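# Seat the loose fuse into the empty clip holder

## Task

Push the loose fuse down into the empty fuse holder so that each of its two end caps rests on the bottom of its clip, while the holder stays lying flat on the bench.

## Robot and tools

Robot: two arms, left_arm and right_arm, facing each other across a table. left_arm's base is on the +y side; the arm names do not match left/right in the images. Each arm ends in a two-finger gripper. The fingers point along the gripper's +x axis and close along its y axis. The reported end_effector_position is the midpoint between the fingers, about 3 to 4 cm behind the tips; only the last 1.5 cm of each inner finger face is flat.

Frame: everything uses the scene frame. Origin is the table centre, +z is up, and the table surface is at z = +0.020 m. Positions are in metres, orientations as end_effector_quat_wxyz, velocities in m/s and rad/s. Reported poses can be off by a few centimetres, more at long reach.

Row layout (shared by execute_actions and move): 14 numbers, each in [-1, 1]. The first seven belong to left_arm: dx, dy, dz, rx, ry, rz, opening. The last seven are the same for right_arm. Always send all 14, even when one arm is idle. dx, dy, dz are offsets along scene axes, and rx, ry, rz form one rotation vector, turning about the Hand target's position. Scale: 1.0 equals 0.6 m of travel or 180 degrees of turn. These six numbers are offsets, not poses, counted from that arm's Hand target at the start of the action or move. They are not counted from the previous row. A translation whose length exceeds 1.0 may be shortened along its direction. The opening is absolute: +1 is fully open (0.080 m), -1 fully closed, and empty fingers touch at about -0.78. Sending 0 for an arm's six pose numbers re-commands its current Hand target. Sending 0 as an opening is a real command, so to leave a gripper alone, repeat its present opening. Closing fully from open needs about 0.6 s.

execute_actions(actions, cameras): actions is a list of actions. Each action is a table of up to 15 rows, one row per 1/30 s control step. A short table repeats its final row until 15 steps have passed. An empty list just returns state and images. cameras selects images: omitted, null or ["all"] gives all; [] gives none; an unknown name invalidates the call.

move(target, speed, blend, opening_speed, blocking, cameras): drives each gripper in a straight line toward its target. target is one 14-number row or a list of up to 15 rows. Every row is an offset from the same starting Hand targets, not from the preceding row. speed is top path speed in m/s (0.002 to 2.4, default 0.25; turning up to twice that in rad/s), given as one value or one per target. blend (m) rounds the corners between listed targets. opening_speed (0.2 or more, scale units per second) makes finger changes gradual. blocking=false returns after about 0.5 s while the motion continues. A move is capped at 10 s. It does not avoid obstacles or the other arm. Faster moves lag, stray and hit harder. Aiming past a contact presses harder. Avoid paths passing close to an arm's own base, since that can flip its shoulder posture. The result adds a "move:" line: done, off_target, moving, held, blocked or fault, plus limits such as paced (pose clipped) or held (steps withheld). Done means at rest within 8 mm and 2 degrees. It says nothing about contact. Blocked means the gripper stopped far from its drive point, and it then holds where it is.

wait(seconds 0 to 10): lets time pass with last commands held. stop(): brakes a running move. zoom_image(camera, region [x0, y0, x1, y1], at most 504x504 px): enlarges part of the latest image from cam_high, cam_low, cam_left_wrist or cam_right_wrist (each 896x504). show_instructions(): shows the task's reference pages (clip fuse holder images). finished_scene(scene=1): ends the scene for good. The fuse must remain seated without the robot.

Reading results: Hand target is the last commanded pose after clipping, and the next offsets count from it. Grippers often stop short of it. Re-sending zeros asks again, and any remaining gap can be sent as an offset. Orientation commands are clipped to 32 degrees from the measured orientation each step. Small moves may not happen, or may go sideways. Check position and tilt after each move. grip_measured is the measured opening on the command scale, accurate to about 2 mm. On a hard part it can read up to about 3 mm narrower, more on small or round ones. To grip firmly, command about 0.08 below the reading at first contact. Parts narrower than about 5 mm get less force. grip_effort_n is motor effort (negative = closing), not pad force. "within noise" velocities mean the arm is at rest. Joint torques and external torque estimates are listed in Joint positions order, waist to wrist roll. Only execute_actions results list per-step positions.

Avoid: dropping the fuse, releasing it while it moves, slamming or jabbing, and hard pushes. Loose objects may get nudged now and then. Nothing may fall from or be left off the table. Any arm-to-arm hit or press, including one gripper closing on the other's fingers, can fail the task. The clearance check may withhold commands that bring the arms too close. Contact torque at a joint's limit (waist 18.2, shoulder 22.5, elbow 22.4, wrist pitch 5.92, wrist yaw 5.9, wrist roll 5.54 N m) stops that arm for 10 s. Holding loads, stretching out or pushing toward unreachable poses heats motors: MOTOR HOT shows at 50 °C and a fault at 95 °C. To end a push, command the target back past the gripper. Joint ranges (rad): waist ±3.054, shoulder 0 to 3.142, elbow 0 to 2.356, wrist pitch and yaw ±1.571, wrist roll ±3.142.

Each tool is called after "Emit:" as name(argument=value, ...) on one line, values as JSON.

Reference images:

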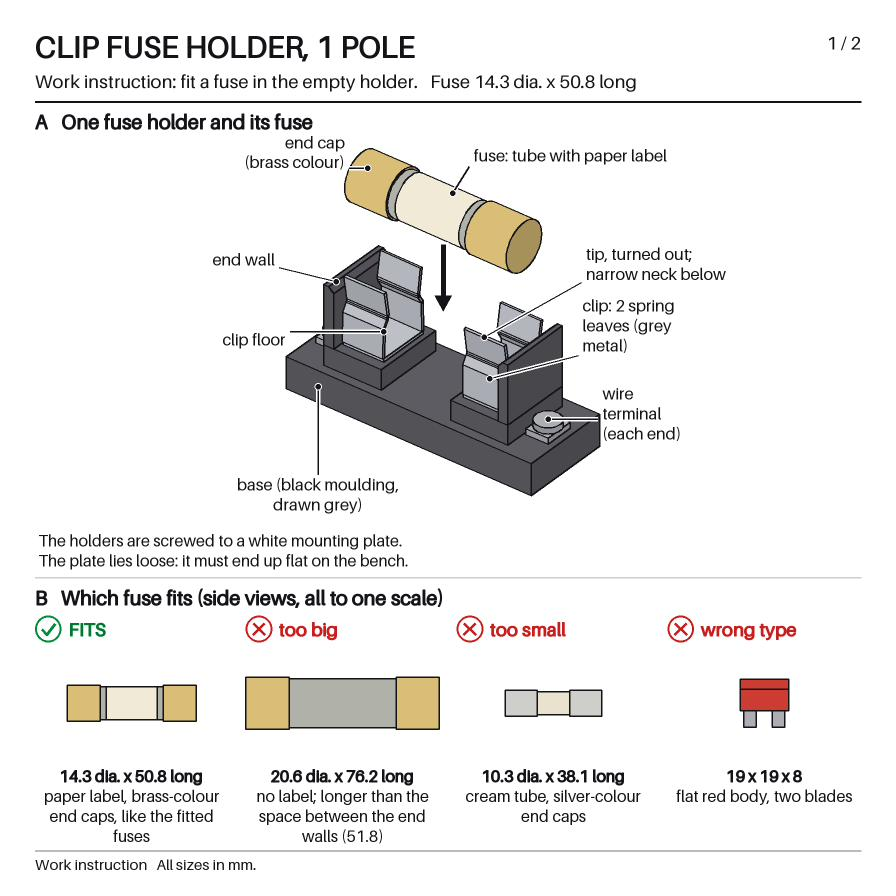

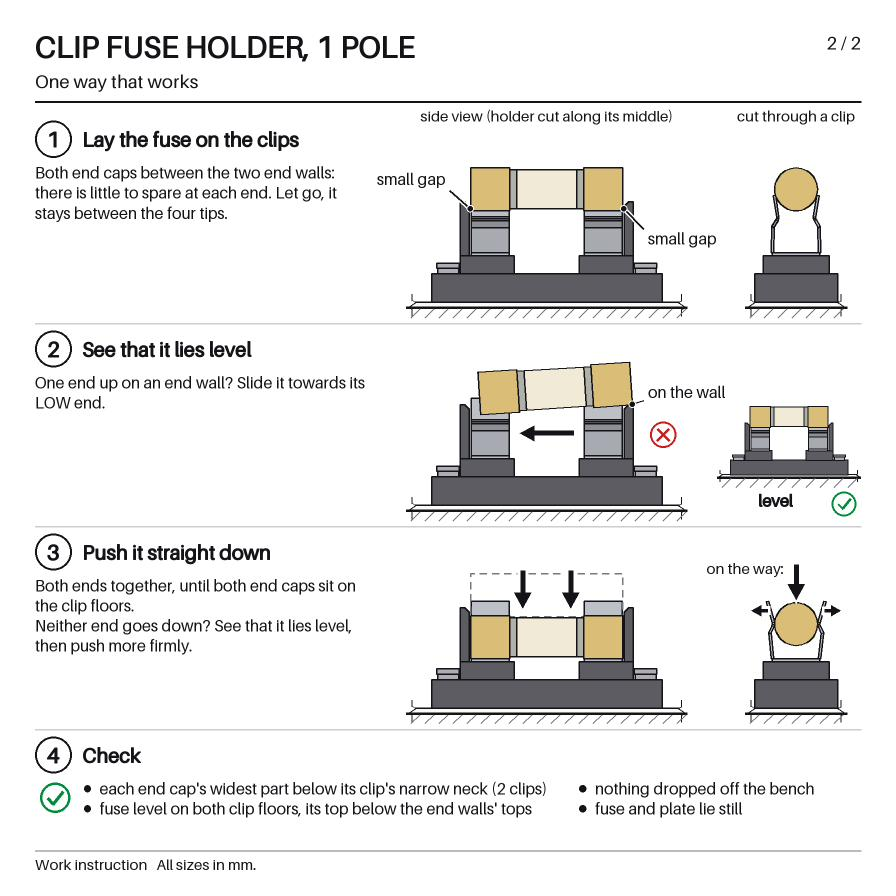

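## Session

Emit:
wait(seconds=0)

Scene clock: 0.00 s.
left_arm: end_effector_position=(-0.3207, +0.2240, +0.1480) grip_measured=+1.000 grip_effort_n=n/a end_effector_quat_wxyz=(+0.485, +0.336, +0.249, -0.768) | right_arm: end_effector_position=(-0.1922, -0.1339, +0.1924) grip_measured=+1.000 grip_effort_n=n/a end_effector_quat_wxyz=(+0.041, -0.615, -0.012, +0.788)
Joint positions: left_arm=[-1.061 1.535 0.931 -0.342 -0.366 -0.547 0.08] | right_arm=[0.407 1.832 1.62 -1.185 -0.19 -1.104 0.08]
Joint velocities: within noise
Joint torques (N m): no reading
External joint torques (N m): no reading
Motor temperatures (°C): left_arm=[27 27 39 34 43 32] | right_arm=[33 31 34 29 32 32]
Heat: left arm: hottest wrist yaw 43 °C (+0.0 °C/min); right arm: hottest elbow 34 °C (+0.0 °C/min).
Hand target: left_arm -0.3211, +0.2236, +0.1492; -0.485, -0.334, -0.249, +0.769 | right_arm -0.1925, -0.1335, +0.1945; +0.043, -0.613, -0.014, +0.789
Tool commands: left_gripper/opening=+1.0 right_gripper/opening=+1.0

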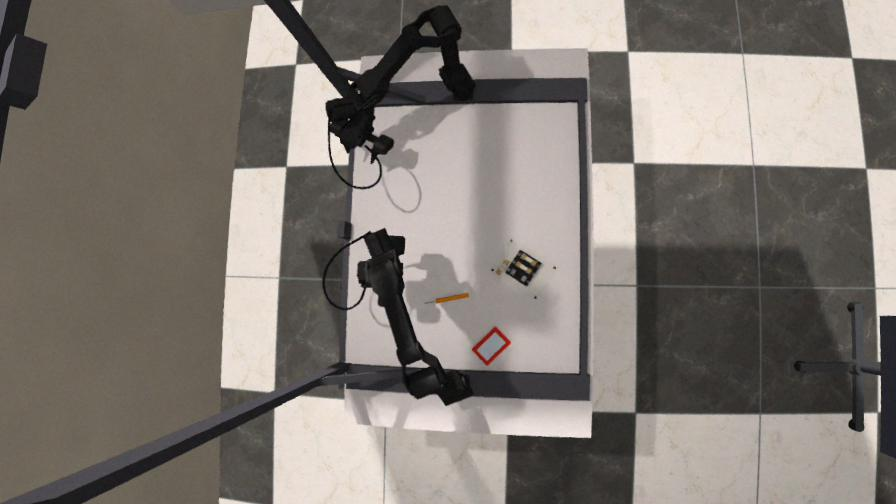

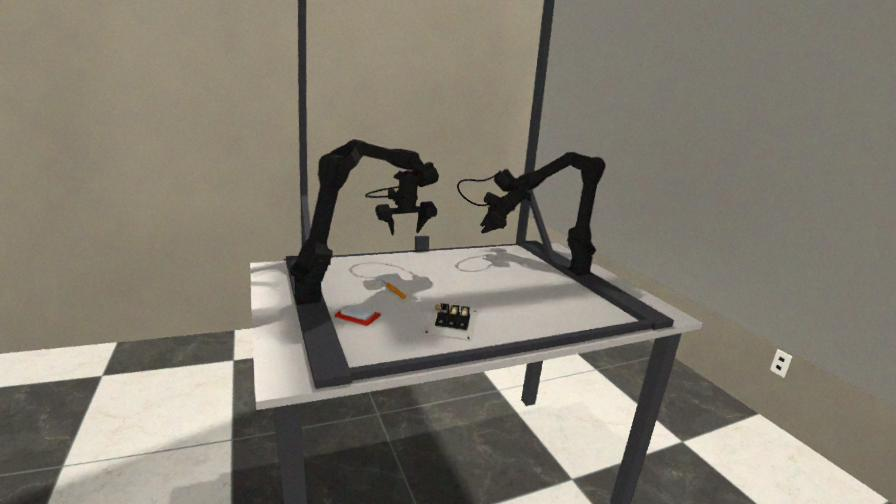

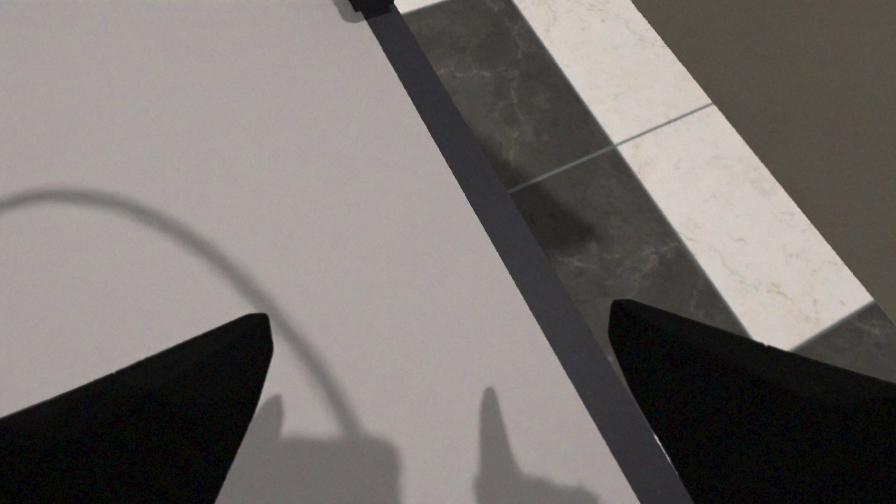

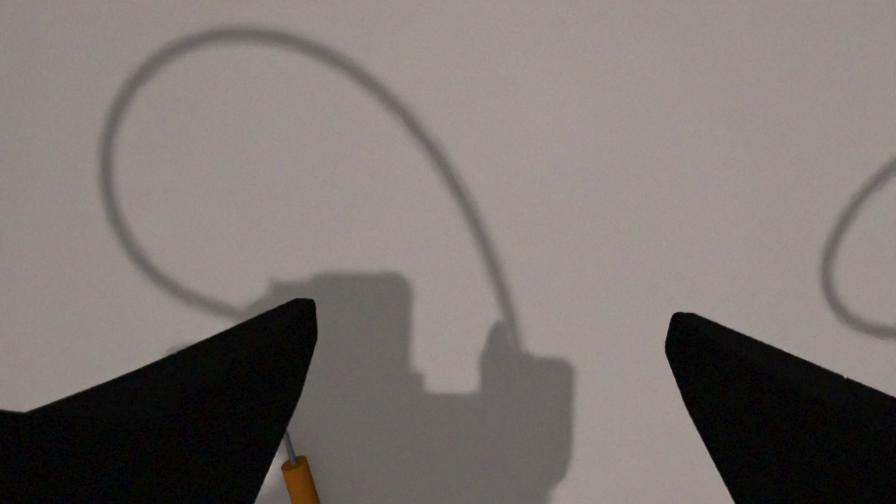

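Emit:
zoom_image(camera="cam_high", region=[460, 220, 580, 380])

Emit:
zoom_image(camera="cam_low", region=[320, 270, 500, 350])

Scaled by 3.150 from the camera's 896x504 image, which has a finer 1280x720 frame.

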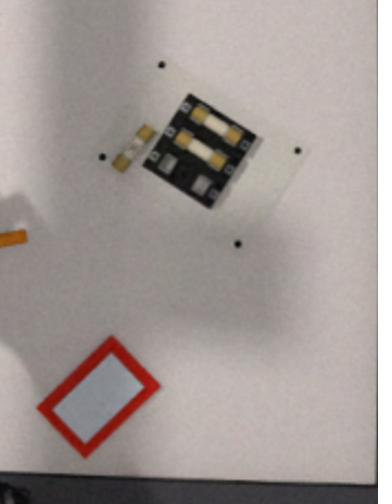

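Scaled by 2.800 from the camera's 896x504 image, which has a finer 1280x720 frame.

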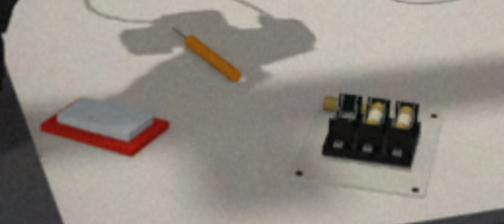

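Emit:
move(target=[0,0,0,0,0,0,1,0.4,0.05,0.12,0,0,0,1])

Scene clock: 11.80 s.
left_arm: end_effector_position=(-0.3207, +0.2240, +0.1480) grip_measured=+1.000 grip_effort_n=0.7 end_effector_quat_wxyz=(+0.485, +0.336, +0.249, -0.768) | right_arm: end_effector_position=(+0.0473, -0.1057, +0.2649) grip_measured=+1.000 grip_effort_n=1.6 end_effector_quat_wxyz=(+0.079, -0.619, -0.037, +0.781)
Joint positions: left_arm=[-1.061 1.535 0.931 -0.342 -0.366 -0.547 0.08] | right_arm=[-0.28 1.906 2.009 -1.569 -0.262 -1.777 0.08]
Joint velocities: within noise
Joint torques (N m): left_arm=[-0.05 -6.23 5.45 1.25 -0.26 0.03] | right_arm=[-0.3 -6.48 6.4 0.38 -0.33 -0.15]
External joint torques (N m): left_arm=[-0.07 -0.32 -0.77 0.04 -0.05 0.02] | right_arm=[-0.32 1.21 1.15 -0.05 -0.12 -0.16]
Motor temperatures (°C): left_arm=[27 30 42 36 43 32] | right_arm=[33 32 36 30 32 32]
Heat: left arm: hottest wrist yaw 43 °C (+0.0 °C/min); right arm: hottest elbow 36 °C (+10.2 °C/min).
Hand target: left_arm -0.3211, +0.2236, +0.1492; -0.485, -0.334, -0.249, +0.769 | right_arm +0.0475, -0.1035, +0.2664; +0.043, -0.613, -0.014, +0.789
Off the commanded pose: left_arm 0.001 m, 0 deg | right_arm 0.003 m, 5 deg.
joint sent to its limit (right arm) — joint 4 (wrist pitch), lower limit. The joint targets are off in orientation, not in position.
move: off_target (right_arm)

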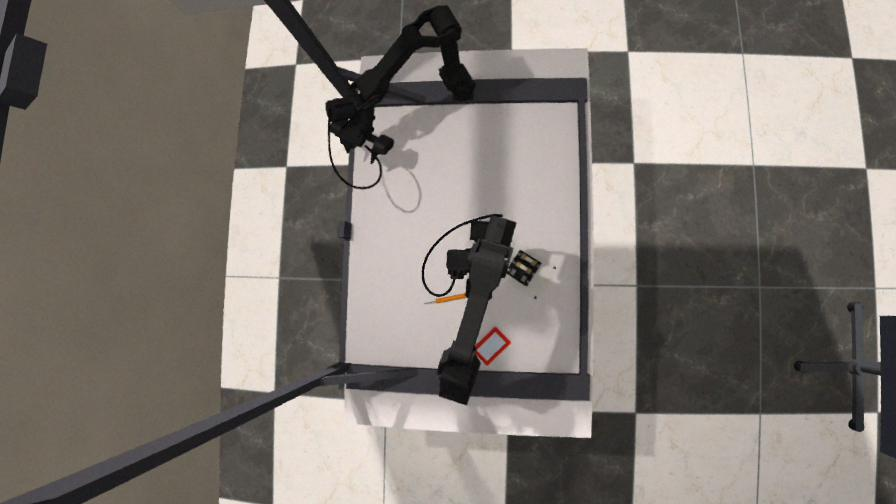

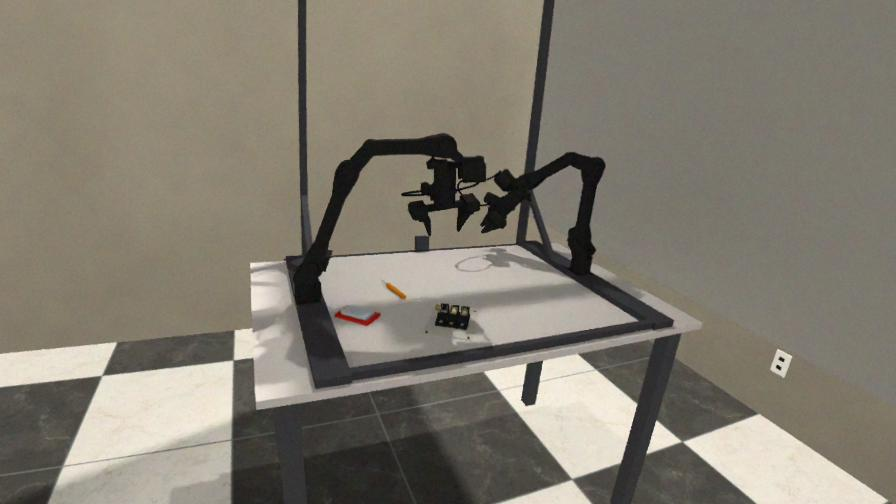

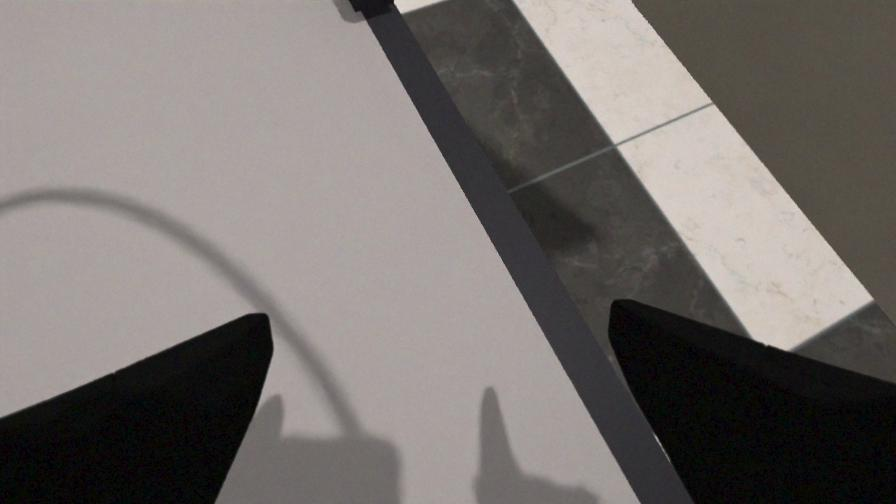

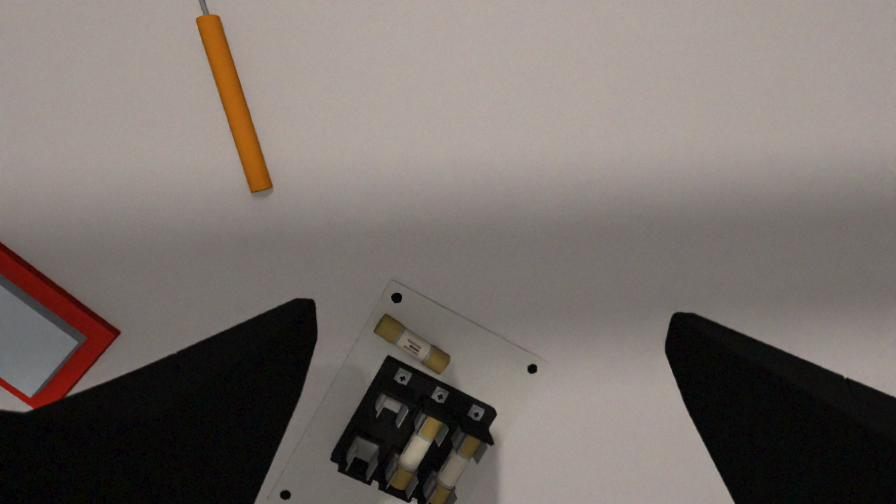

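Emit:
move(target=[0,0,0,0,0,0,1,0,-0.025,-0.12,0.0136,-0.0857,0.311,1], cameras=["cam_right_wrist"])

Scene clock: 36.80 s.
left_arm: end_effector_position=(-0.3207, +0.2240, +0.1480) grip_measured=+1.000 grip_effort_n=1.2 end_effector_quat_wxyz=(+0.485, +0.336, +0.249, -0.768) | right_arm: end_effector_position=(+0.0485, -0.1168, +0.1919) grip_measured=+1.000 grip_effort_n=1.6 end_effector_quat_wxyz=(+0.319, +0.629, +0.317, -0.634)
Joint positions: left_arm=[-1.061 1.535 0.931 -0.342 -0.366 -0.547 0.08] | right_arm=[-0.184 1.911 1.744 -1.411 -0.004 -2.687 0.08]
Joint velocities: within noise
Joint torques (N m): left_arm=[-0.05 -6.22 5.46 1.26 -0.27 0.01] | right_arm=[0.37 -8.95 4.24 0.4 0.06 -0.22]
External joint torques (N m): left_arm=[-0.05 -0.22 -0.79 0.04 -0.06 0.01] | right_arm=[0.33 -1.11 -1.15 0.17 0.08 -0.22]
Motor temperatures (°C): left_arm=[27 33 45 37 43 32] | right_arm=[33 34 37 30 32 32]
Heat: left arm: hottest elbow 45 °C (+9.8 °C/min); right arm: hottest elbow 37 °C (+4.9 °C/min).
Hand target: left_arm -0.3211, +0.2236, +0.1492; -0.485, -0.334, -0.249, +0.769 | right_arm +0.0474, -0.1185, +0.1944; +0.321, +0.630, +0.321, -0.630
Off the commanded pose: left_arm 0.001 m, 0 deg | right_arm 0.003 m, 1 deg.
move: done
Images, in order (width x height): cam_right_wrist 896x504.

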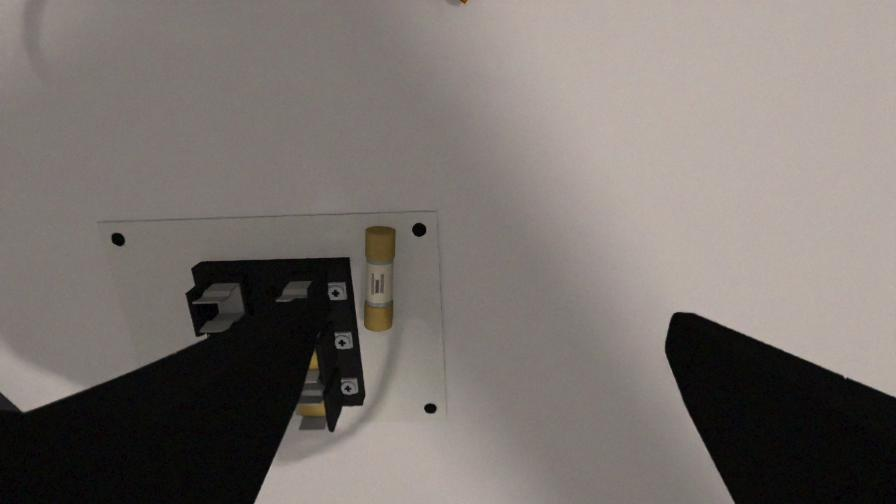

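Emit:
zoom_image(camera="cam_right_wrist", region=[280, 200, 450, 440])

Scaled by 2.100 from the camera's 896x504 image, which has a finer 1280x720 frame.

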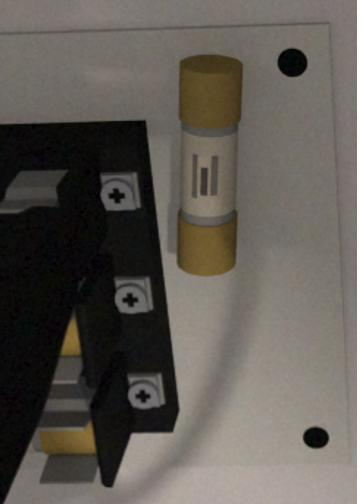

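Emit:
move(target=[0,0,0,0,0,0,1,0.058,-0.042,-0.085,0,0,0,0.3], cameras=["cam_right_wrist"])

Scene clock: 57.80 s.
left_arm: end_effector_position=(-0.3207, +0.2240, +0.1480) grip_measured=+1.000 grip_effort_n=0.7 end_effector_quat_wxyz=(+0.485, +0.336, +0.249, -0.768) | right_arm: end_effector_position=(+0.0823, -0.1421, +0.1414) grip_measured=+0.303 grip_effort_n=-13.3 end_effector_quat_wxyz=(+0.321, +0.629, +0.318, -0.633)
Joint positions: left_arm=[-1.061 1.535 0.931 -0.342 -0.366 -0.547 0.08] | right_arm=[-0.294 1.852 1.466 -1.191 -0.001 -2.802 0.049]
Joint velocities: within noise
Joint torques (N m): left_arm=[-0.04 -6.22 5.45 1.25 -0.26 0.02] | right_arm=[-0.18 -8.42 4.27 0.36 -0.05 -0.19]
External joint torques (N m): left_arm=[-0.05 -0.25 -0.82 0.02 -0.05 0.01] | right_arm=[-0.24 -1.04 -1.07 0.14 -0.03 -0.19]
Motor temperatures (°C): left_arm=[27 34 47 38 43 32] | right_arm=[33 36 37 30 32 32]
Heat: left arm: hottest elbow 47 °C (+8.3 °C/min); right arm: hottest elbow 37 °C (+3.1 °C/min).
Hand target: left_arm -0.3211, +0.2236, +0.1492; -0.485, -0.334, -0.249, +0.769 | right_arm +0.0823, -0.1437, +0.1435; +0.320, +0.630, +0.321, -0.630
Off the commanded pose: left_arm 0.001 m, 0 deg | right_arm 0.003 m, 0 deg.
move: done
Images, in order (width x height): cam_right_wrist 896x504.

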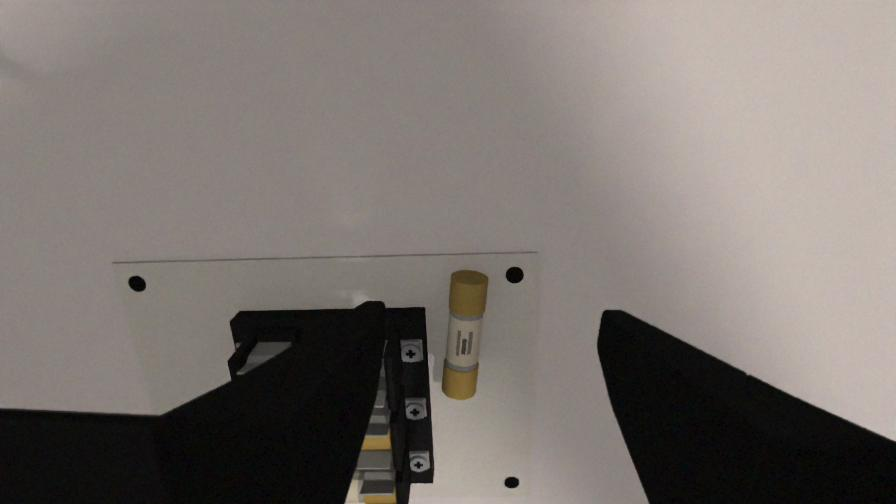

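Emit:
move(target=[0,0,0,0,0,0,1,0.048,0.057,-0.033,0,0,0,0.3], cameras=["cam_right_wrist"])

Scene clock: 66.70 s.
left_arm: end_effector_position=(-0.3207, +0.2240, +0.1480) grip_measured=+1.000 grip_effort_n=0.2 end_effector_quat_wxyz=(+0.485, +0.336, +0.249, -0.768) | right_arm: end_effector_position=(+0.1094, -0.1116, +0.1233) grip_measured=+0.303 grip_effort_n=-13.3 end_effector_quat_wxyz=(+0.320, +0.630, +0.320, -0.631)
Joint positions: left_arm=[-1.061 1.535 0.931 -0.342 -0.366 -0.547 0.08] | right_arm=[-0.34 2.002 1.599 -1.169 -0.001 -2.848 0.049]
Joint velocities: within noise
Joint torques (N m): left_arm=[-0.07 -6.23 5.46 1.25 -0.26 0.01] | right_arm=[-0.18 -7.17 6.15 0.17 -0.01 -0.17]
External joint torques (N m): left_arm=[-0.06 -0.22 -0.84 0.02 -0.06 0] | right_arm=[-0.19 1.24 0.82 -0.06 0 -0.17]
Motor temperatures (°C): left_arm=[27 35 47 38 43 32] | right_arm=[33 39 37 30 31 32]
Heat: left arm: hottest elbow 47 °C (+6.0 °C/min); right arm: hottest shoulder 39 °C (+8.0 °C/min).
Hand target: left_arm -0.3211, +0.2236, +0.1492; -0.485, -0.334, -0.249, +0.769 | right_arm +0.1110, -0.1095, +0.1235; +0.321, +0.630, +0.321, -0.630
Off the commanded pose: left_arm 0.001 m, 0 deg | right_arm 0.003 m, 0 deg.
move: done
Images, in order (width x height): cam_right_wrist 896x504.

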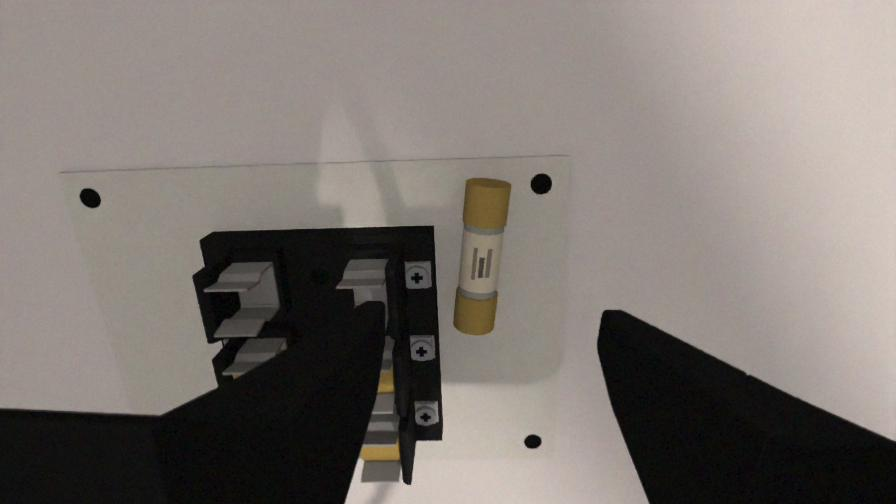

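Emit:
move(target=[0,0,0,0,0,0,1,0,0,0.02,0,0,-0.5167,0.75], cameras=["cam_right_wrist"], speed=0.6)

Scene clock: 80.23 s.
left_arm: end_effector_position=(-0.3207, +0.2240, +0.1480) grip_measured=+1.000 grip_effort_n=0.2 end_effector_quat_wxyz=(+0.485, +0.336, +0.249, -0.768) | right_arm: end_effector_position=(+0.1094, -0.1117, +0.1328) grip_measured=+0.748 grip_effort_n=16.0 end_effector_quat_wxyz=(+0.231, -0.667, +0.237, +0.668)
Joint positions: left_arm=[-1.061 1.535 0.931 -0.342 -0.366 -0.547 0.08] | right_arm=[-0.34 2.002 1.637 -1.214 -0.001 -1.234 0.069]
Joint velocities: within noise
Joint torques (N m): left_arm=[-0.04 -6.25 5.46 1.25 -0.27 0.01] | right_arm=[-0.15 -7.93 6.3 0.21 0 0.12]
External joint torques (N m): left_arm=[-0.05 -0.26 -0.76 0.04 -0.06 0.01] | right_arm=[-0.21 0.56 0.93 -0.05 0.05 0.13]
Motor temperatures (°C): left_arm=[27 35 47 38 42 32] | right_arm=[33 39 37 29 31 32]
Heat: left arm: hottest elbow 47 °C (+3.0 °C/min); right arm: hottest shoulder 39 °C (+6.1 °C/min).
Hand target: left_arm -0.3211, +0.2236, +0.1492; -0.485, -0.334, -0.249, +0.769 | right_arm +0.1111, -0.1095, +0.1357; -0.237, +0.667, -0.236, -0.666
Off the commanded pose: left_arm 0.001 m, 0 deg | right_arm 0.004 m, 1 deg.
move: done
Images, in order (width x height): cam_right_wrist 896x504.

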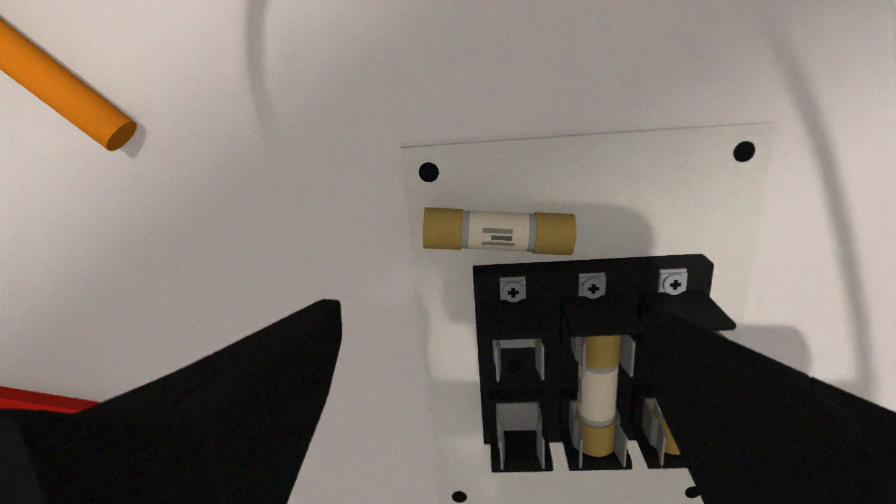

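Emit:
move(target=[0,0,0,0,0,0,1,0.0075,0.0092,-0.085,0,0,0,0.75], cameras=["cam_right_wrist"])

Scene clock: 85.73 s.
left_arm: end_effector_position=(-0.3207, +0.2240, +0.1480) grip_measured=+1.000 grip_effort_n=0.7 end_effector_quat_wxyz=(+0.485, +0.336, +0.249, -0.768) | right_arm: end_effector_position=(+0.1146, -0.1020, +0.0878) grip_measured=+0.748 grip_effort_n=15.6 end_effector_quat_wxyz=(+0.239, -0.666, +0.232, +0.667)
Joint positions: left_arm=[-1.061 1.535 0.931 -0.342 -0.366 -0.547 0.08] | right_arm=[-0.344 2.064 1.546 -1.043 -0.001 -1.233 0.069]
Joint velocities: within noise
Joint torques (N m): left_arm=[-0.04 -6.23 5.47 1.25 -0.26 0.02] | right_arm=[-0.24 -7.83 4.3 0.49 -0.03 -0.09]
External joint torques (N m): left_arm=[-0.02 -0.33 -0.7 0.05 -0.06 0.01] | right_arm=[-0.23 0.98 -1.01 0.18 0.02 -0.09]
Motor temperatures (°C): left_arm=[27 35 47 38 42 32] | right_arm=[33 39 38 29 31 32]
Heat: left arm: hottest elbow 47 °C (+3.0 °C/min); right arm: hottest shoulder 39 °C (+6.0 °C/min).
Hand target: left_arm -0.3211, +0.2236, +0.1492; -0.485, -0.334, -0.249, +0.769 | right_arm +0.1155, -0.1040, +0.0846; -0.237, +0.667, -0.236, -0.666
Off the commanded pose: left_arm 0.001 m, 0 deg | right_arm 0.004 m, 0 deg.
move: done
Images, in order (width x height): cam_right_wrist 896x504.

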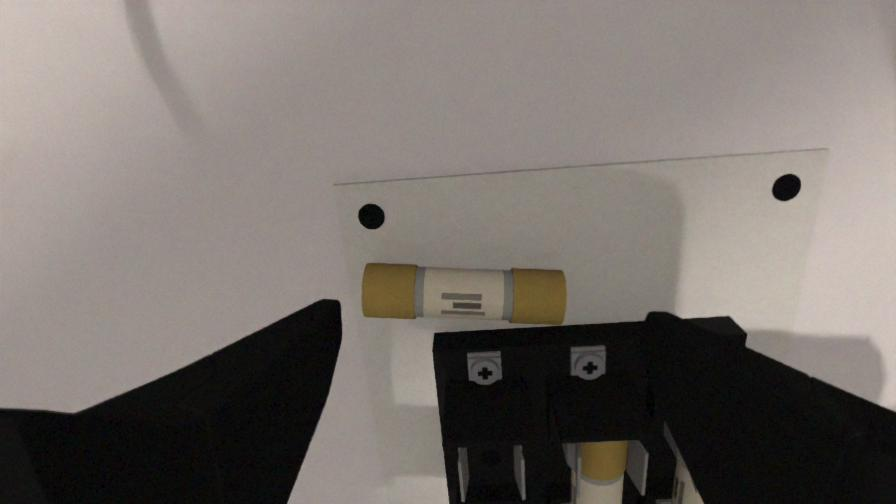

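Emit:
move(target=[0,0,0,0,0,0,1,-0.0083,-0.0075,-0.018,0,0,0,0.75], cameras=["cam_right_wrist"], speed=0.1)

Emit:
zoom_image(camera="cam_right_wrist", region=[250, 180, 750, 504])

Scene clock: 93.67 s.
left_arm: end_effector_position=(-0.3207, +0.2240, +0.1480) grip_measured=+1.000 grip_effort_n=1.2 end_effector_quat_wxyz=(+0.485, +0.336, +0.249, -0.768) | right_arm: end_effector_position=(+0.1122, -0.1075, +0.0741) grip_measured=+0.748 grip_effort_n=16.0 end_effector_quat_wxyz=(+0.237, -0.666, +0.235, +0.667)
Joint positions: left_arm=[-1.061 1.535 0.931 -0.342 -0.366 -0.547 0.08] | right_arm=[-0.343 2.064 1.489 -0.993 -0.001 -1.232 0.069]
Joint velocities: within noise
Joint torques (N m): left_arm=[-0.07 -6.2 5.46 1.26 -0.26 0.01] | right_arm=[0.42 -8.7 4.04 0.51 -0.01 0.14]
External joint torques (N m): left_arm=[-0.07 -0.2 -0.83 0.02 -0.05 0] | right_arm=[0.43 0.05 -1.22 0.19 0.04 0.14]
Motor temperatures (°C): left_arm=[27 36 47 39 42 32] | right_arm=[33 40 38 30 31 32]
Heat: left arm: hottest elbow 47 °C (+2.0 °C/min); right arm: hottest shoulder 40 °C (+6.0 °C/min).
Hand target: left_arm -0.3211, +0.2236, +0.1492; -0.485, -0.334, -0.249, +0.769 | right_arm +0.1105, -0.1085, +0.0737; -0.237, +0.667, -0.236, -0.666
Off the commanded pose: left_arm 0.001 m, 0 deg | right_arm 0.002 m, 0 deg.
move: done
Images, in order (width x height): cam_right_wrist 896x504.

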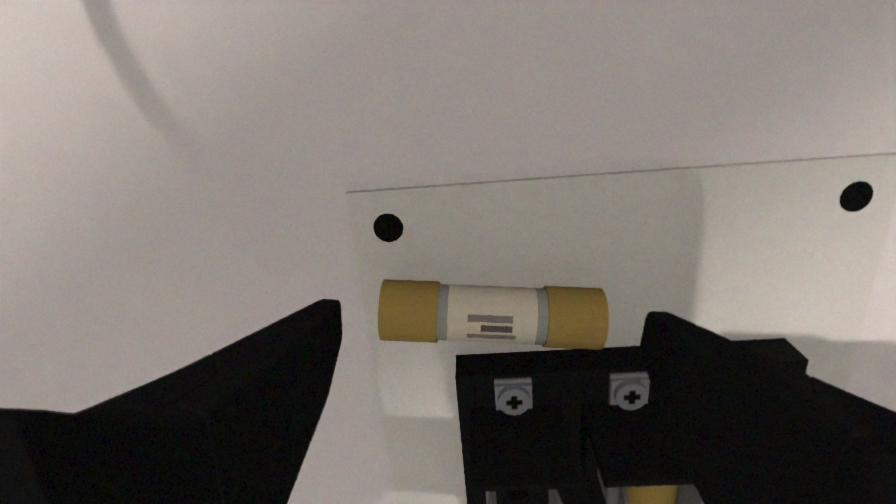

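Scaled by 1.008 from the camera's 896x504 image, which has a finer 1280x720 frame.

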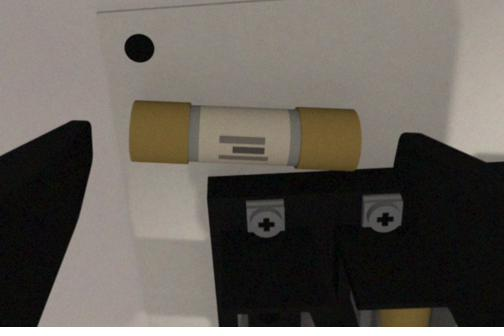

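Emit:
move(target=[0,0,0,0,0,0,1,-0.0065,0.0052,-0.009,0,0,0,0.75], cameras=["cam_right_wrist"], speed=0.05)

Emit:
move(target=[0,0,0,0,0,0,1,0,0,0,0,0,0,0.22], cameras=["cam_right_wrist"], opening_speed=0.8)

Scene clock: 104.70 s.
left_arm: end_effector_position=(-0.3207, +0.2240, +0.1480) grip_measured=+1.000 grip_effort_n=0.7 end_effector_quat_wxyz=(+0.485, +0.336, +0.249, -0.768) | right_arm: end_effector_position=(+0.1084, -0.1036, +0.0729) grip_measured=+0.748 grip_effort_n=16.0 end_effector_quat_wxyz=(+0.241, -0.666, +0.231, +0.667)
Joint positions: left_arm=[-1.061 1.535 0.931 -0.342 -0.366 -0.547 0.08] | right_arm=[-0.33 2.065 1.486 -0.978 -0.001 -1.22 0.069]
Joint velocities: within noise
Joint torques (N m): left_arm=[-0.04 -6.22 5.45 1.26 -0.26 0.02] | right_arm=[0.23 -7.33 4.08 0.52 -0.03 0.18]
External joint torques (N m): left_arm=[-0.01 -0.2 -0.88 0.02 -0.05 0.01] | right_arm=[0.21 1.31 -1.09 0.21 0.02 0.18]
Motor temperatures (°C): left_arm=[27 36 48 39 42 32] | right_arm=[33 40 37 30 31 32]
Heat: left arm: hottest elbow 48 °C (+2.0 °C/min); right arm: hottest shoulder 40 °C (+5.0 °C/min).
Hand target: left_arm -0.3211, +0.2236, +0.1492; -0.485, -0.334, -0.249, +0.769 | right_arm +0.1066, -0.1054, +0.0684; -0.237, +0.667, -0.236, -0.666
Off the commanded pose: left_arm 0.001 m, 0 deg | right_arm 0.005 m, 1 deg.
move: done
Images, in order (width x height): cam_right_wrist 896x504.

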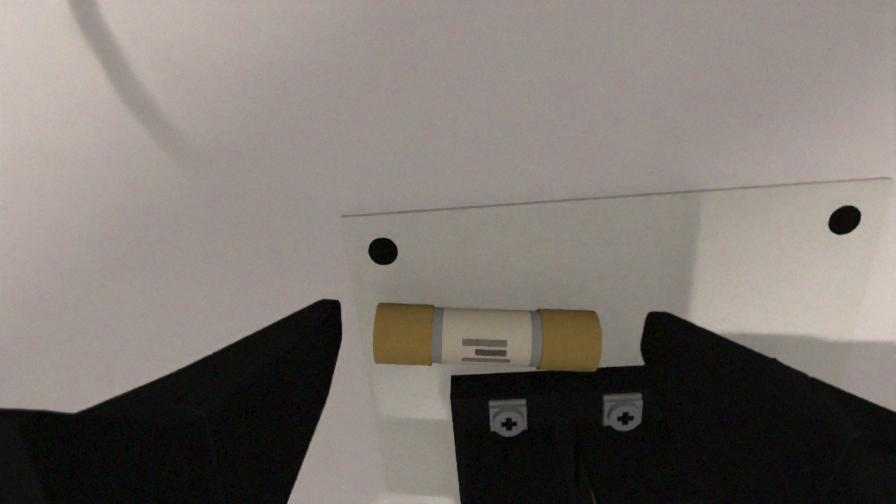

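Scene clock: 105.60 s.
left_arm: end_effector_position=(-0.3207, +0.2240, +0.1480) grip_measured=+1.000 grip_effort_n=1.2 end_effector_quat_wxyz=(+0.485, +0.336, +0.249, -0.768) | right_arm: end_effector_position=(+0.1084, -0.1036, +0.0729) grip_measured=+0.265 grip_effort_n=-83.5 end_effector_quat_wxyz=(+0.241, -0.666, +0.231, +0.667)
Joint positions: left_arm=[-1.061 1.535 0.931 -0.342 -0.366 -0.547 0.08] | right_arm=[-0.33 2.065 1.486 -0.977 -0.001 -1.219 0.047]
Joint velocities: within noise
Joint torques (N m): left_arm=[-0.05 -6.23 5.48 1.26 -0.27 0.02] | right_arm=[0.32 -7.3 4.05 0.51 -0.01 0.14]
External joint torques (N m): left_arm=[-0.08 -0.2 -0.85 0.02 -0.05 0.01] | right_arm=[0.3 1.49 -1.18 0.2 0.04 0.14]
Motor temperatures (°C): left_arm=[27 36 48 39 42 32] | right_arm=[33 40 37 30 31 32]
Heat: left arm: hottest elbow 48 °C (+2.0 °C/min); right arm: hottest shoulder 40 °C (+5.0 °C/min).
Hand target: left_arm -0.3211, +0.2236, +0.1492; -0.485, -0.334, -0.249, +0.769 | right_arm +0.1066, -0.1053, +0.0684; -0.237, +0.667, -0.236, -0.666
Off the commanded pose: left_arm 0.001 m, 0 deg | right_arm 0.005 m, 1 deg.
move: done
Images, in order (width x height): cam_right_wrist 896x504.

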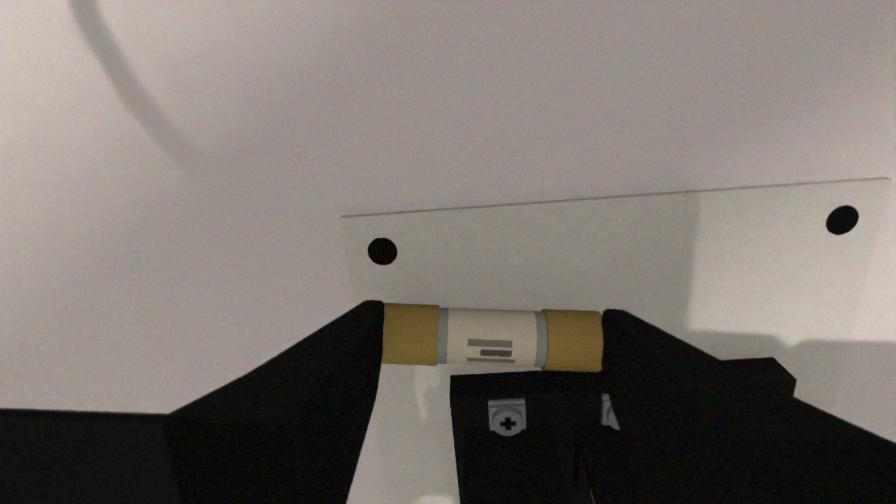

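Emit:
move(target=[[0,0,0,0,0,0,1,-0.01,0.008,0.03,0,0,0,0.22],[0,0,0,0,0,0,1,-0.078,0.063,0.03,0,0,0,0.22]], cameras=["cam_right_wrist"], speed=0.15)

Scene clock: 109.70 s.
left_arm: end_effector_position=(-0.3207, +0.2240, +0.1480) grip_measured=+1.000 grip_effort_n=0.7 end_effector_quat_wxyz=(+0.485, +0.336, +0.249, -0.768) | right_arm: end_effector_position=(+0.0591, -0.0702, +0.0863) grip_measured=+0.265 grip_effort_n=-83.5 end_effector_quat_wxyz=(+0.234, -0.667, +0.235, +0.667)
Joint positions: left_arm=[-1.061 1.535 0.931 -0.342 -0.366 -0.547 0.08] | right_arm=[-0.188 2.137 1.652 -1.088 0 -1.081 0.047]
Joint velocities: within noise
Joint torques (N m): left_arm=[-0.03 -6.23 5.44 1.26 -0.25 0.03] | right_arm=[0.06 -8.01 6.22 0.26 -0.04 0.15]
External joint torques (N m): left_arm=[-0.04 -0.26 -0.79 0.04 -0.04 0.02] | right_arm=[-0.03 1.26 0.93 -0.02 0.01 0.15]
Motor temperatures (°C): left_arm=[27 36 48 39 42 32] | right_arm=[33 41 37 30 31 32]
Heat: left arm: hottest elbow 48 °C (+2.0 °C/min); right arm: hottest shoulder 41 °C (+5.0 °C/min).
Hand target: left_arm -0.3211, +0.2236, +0.1492; -0.485, -0.334, -0.249, +0.769 | right_arm +0.0599, -0.0676, +0.0864; -0.237, +0.667, -0.236, -0.666
Off the commanded pose: left_arm 0.001 m, 0 deg | right_arm 0.003 m, 0 deg.
move: done
Images, in order (width x height): cam_right_wrist 896x504.

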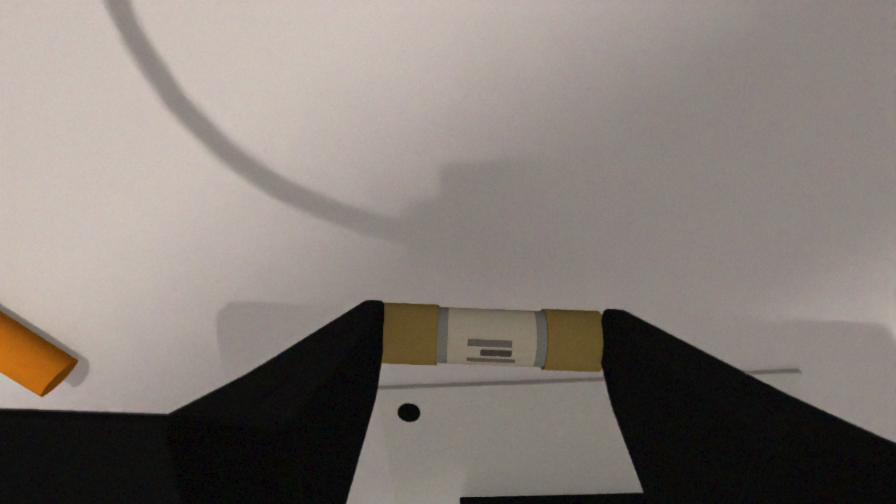

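Emit:
move(target=[[0,0,0,0,0,0,1,-0.018,0.014,0,0,0,0,0.22],[0,0,0,0,0,0,1,-0.018,0.014,-0.03,0,0,0,0.22]], cameras=["cam_right_wrist"], speed=0.08)

Scene clock: 113.70 s.
left_arm: end_effector_position=(-0.3207, +0.2240, +0.1480) grip_measured=+1.000 grip_effort_n=0.7 end_effector_quat_wxyz=(+0.485, +0.336, +0.249, -0.768) | right_arm: end_effector_position=(+0.0492, -0.0572, +0.0727) grip_measured=+0.265 grip_effort_n=-83.5 end_effector_quat_wxyz=(+0.239, -0.666, +0.231, +0.668)
Joint positions: left_arm=[-1.061 1.535 0.931 -0.342 -0.366 -0.547 0.08] | right_arm=[-0.158 2.182 1.668 -1.045 0 -1.051 0.047]
Joint velocities: within noise
Joint torques (N m): left_arm=[-0.05 -6.2 5.48 1.26 -0.27 0.02] | right_arm=[0 -8.43 4.32 0.55 -0.04 0.12]
External joint torques (N m): left_arm=[-0.02 -0.15 -0.86 0.01 -0.06 0.01] | right_arm=[0.04 1.11 -0.98 0.24 0 0.12]
Motor temperatures (°C): left_arm=[27 36 48 39 42 32] | right_arm=[32 41 38 30 31 32]
Heat: left arm: hottest elbow 48 °C (+2.0 °C/min); right arm: hottest shoulder 41 °C (+5.0 °C/min).
Hand target: left_arm -0.3211, +0.2236, +0.1492; -0.485, -0.334, -0.249, +0.769 | right_arm +0.0491, -0.0591, +0.0685; -0.237, +0.667, -0.236, -0.666
Off the commanded pose: left_arm 0.001 m, 0 deg | right_arm 0.005 m, 1 deg.
move: done
Images, in order (width x height): cam_right_wrist 896x504.

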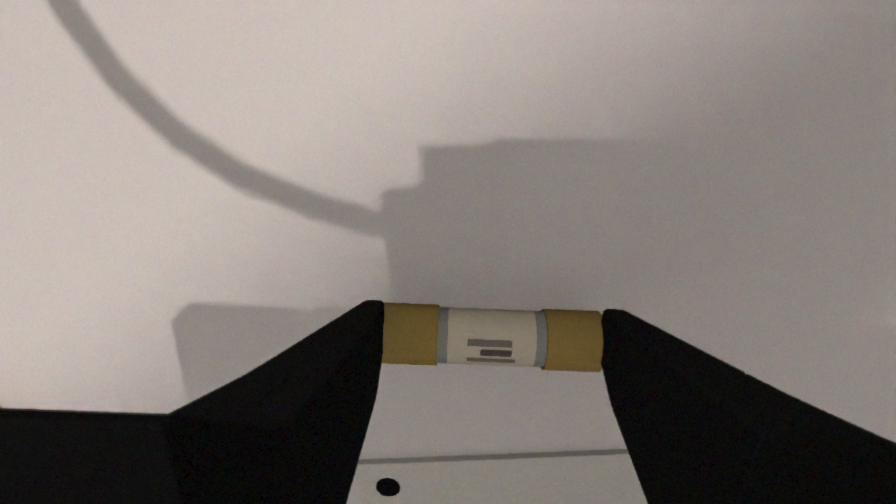

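Emit:
move(target=[0,0,0,0,0,0,1,0,0,-0.007,0,0,0,0.22], cameras=[], speed=0.04)

Scene clock: 115.73 s.
left_arm: end_effector_position=(-0.3207, +0.2240, +0.1480) grip_measured=+1.000 grip_effort_n=0.7 end_effector_quat_wxyz=(+0.485, +0.336, +0.249, -0.768) | right_arm: end_effector_position=(+0.0493, -0.0564, +0.0715) grip_measured=+0.265 grip_effort_n=-83.5 end_effector_quat_wxyz=(+0.241, -0.666, +0.229, +0.668)
Joint positions: left_arm=[-1.061 1.535 0.931 -0.342 -0.366 -0.547 0.08] | right_arm=[-0.158 2.182 1.663 -1.035 0 -1.051 0.047]
Joint velocities: within noise
Joint torques (N m): left_arm=[-0.05 -6.23 5.45 1.25 -0.27 0.02] | right_arm=[0.1 -7.7 3.71 0.81 -0.06 0.14]
External joint torques (N m): left_arm=[-0.03 -0.27 -0.77 0.03 -0.06 0.01] | right_arm=[0.13 1.81 -1.57 0.49 -0.01 0.14]
Motor temperatures (°C): left_arm=[27 36 48 39 42 32] | right_arm=[32 41 38 30 31 32]
Heat: left arm: hottest elbow 48 °C (+2.0 °C/min); right arm: hottest shoulder 41 °C (+5.0 °C/min).
Hand target: left_arm -0.3211, +0.2236, +0.1492; -0.485, -0.334, -0.249, +0.769 | right_arm +0.0490, -0.0591, +0.0643; -0.237, +0.667, -0.236, -0.666
Off the commanded pose: left_arm 0.001 m, 0 deg | right_arm 0.008 m, 1 deg.
move: done
No camera images: "cameras" was empty.

Emit:
move(target=[[0,0,0,0,0,0,1,0,0,0.002,0,0,0,0.5],[0,0,0,0,0,0,1,0,0,0.06,0,0,0,0.5],[0,0,0,0,0,0,1,0,0,0.06,0,0,0.5,0.2]], cameras=["cam_right_wrist"], speed=[0.05,0.2,0.7])

Scene clock: 121.57 s.
left_arm: end_effector_position=(-0.3207, +0.2240, +0.1480) grip_measured=+1.000 grip_effort_n=0.7 end_effector_quat_wxyz=(+0.485, +0.336, +0.249, -0.768) | right_arm: end_effector_position=(+0.0485, -0.0623, +0.0940) grip_measured=+0.204 grip_effort_n=-13.7 end_effector_quat_wxyz=(+0.308, +0.636, +0.297, -0.642)
Joint positions: left_arm=[-1.061 1.535 0.931 -0.342 -0.366 -0.547 0.08] | right_arm=[-0.158 2.167 1.732 -1.153 0.001 -2.613 0.044]
Joint velocities: within noise
Joint torques (N m): left_arm=[-0.05 -6.2 5.45 1.25 -0.27 0.02] | right_arm=[-0.08 -9.83 6.13 0.12 -0.13 -0.2]
External joint torques (N m): left_arm=[-0.05 -0.25 -0.74 0.05 -0.06 0.01] | right_arm=[-0.16 -0.34 0.81 -0.09 -0.1 -0.2]
Motor temperatures (°C): left_arm=[27 36 48 39 42 32] | right_arm=[32 42 38 30 31 32]
Heat: left arm: hottest elbow 48 °C (+1.0 °C/min); right arm: hottest shoulder 42 °C (+4.0 °C/min).
Hand target: left_arm -0.3211, +0.2236, +0.1492; -0.485, -0.334, -0.249, +0.769 | right_arm +0.0490, -0.0592, +0.1002; +0.304, +0.638, +0.305, -0.639
Off the commanded pose: left_arm 0.001 m, 0 deg | right_arm 0.007 m, 1 deg.
move: done
Images, in order (width x height): cam_right_wrist 896x504.

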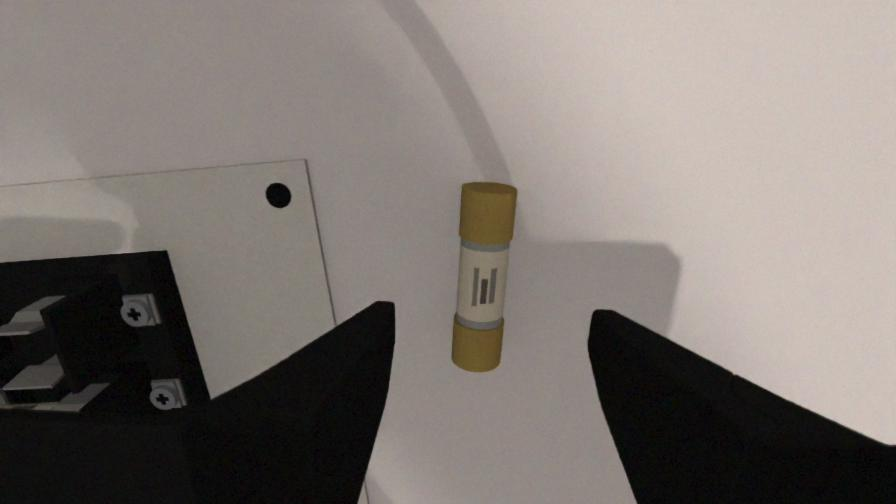

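Emit:
move(target=[0,0,0,0,0,0,1,0,0,-0.057,0,0,0,0.1], cameras=["cam_right_wrist"], speed=0.08)

Scene clock: 129.30 s.
left_arm: end_effector_position=(-0.3207, +0.2240, +0.1480) grip_measured=+1.000 grip_effort_n=0.7 end_effector_quat_wxyz=(+0.485, +0.336, +0.249, -0.768) | right_arm: end_effector_position=(+0.0493, -0.0572, +0.0702) grip_measured=+0.103 grip_effort_n=-13.7 end_effector_quat_wxyz=(+0.300, +0.642, +0.306, -0.636)
Joint positions: left_arm=[-1.061 1.535 0.931 -0.342 -0.366 -0.547 0.08] | right_arm=[-0.158 2.185 1.664 -1.038 0.001 -2.613 0.04]
Joint velocities: within noise
Joint torques (N m): left_arm=[-0.06 -6.24 5.49 1.25 -0.26 0.01] | right_arm=[-0.12 -8.19 4.26 0.44 -0.14 -0.2]
External joint torques (N m): left_arm=[-0.06 -0.28 -0.73 0.04 -0.06 0.01] | right_arm=[-0.07 1.23 -0.95 0.18 -0.13 -0.2]
Motor temperatures (°C): left_arm=[27 37 48 39 42 32] | right_arm=[32 43 39 30 31 32]
Heat: left arm: hottest elbow 48 °C (+1.0 °C/min); right arm: hottest shoulder 43 °C (+4.0 °C/min).
Hand target: left_arm -0.3211, +0.2236, +0.1492; -0.485, -0.334, -0.249, +0.769 | right_arm +0.0491, -0.0592, +0.0661; +0.304, +0.638, +0.305, -0.639
Off the commanded pose: left_arm 0.001 m, 0 deg | right_arm 0.005 m, 1 deg.
move: done
Images, in order (width x height): cam_right_wrist 896x504.

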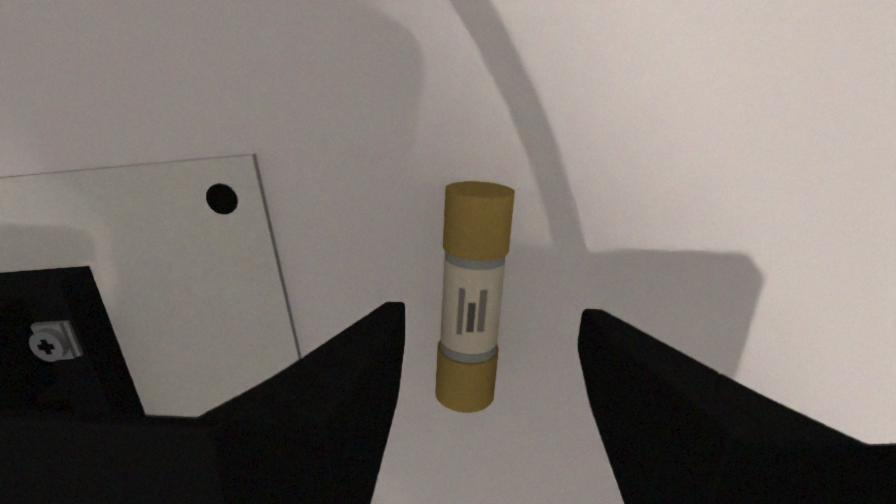

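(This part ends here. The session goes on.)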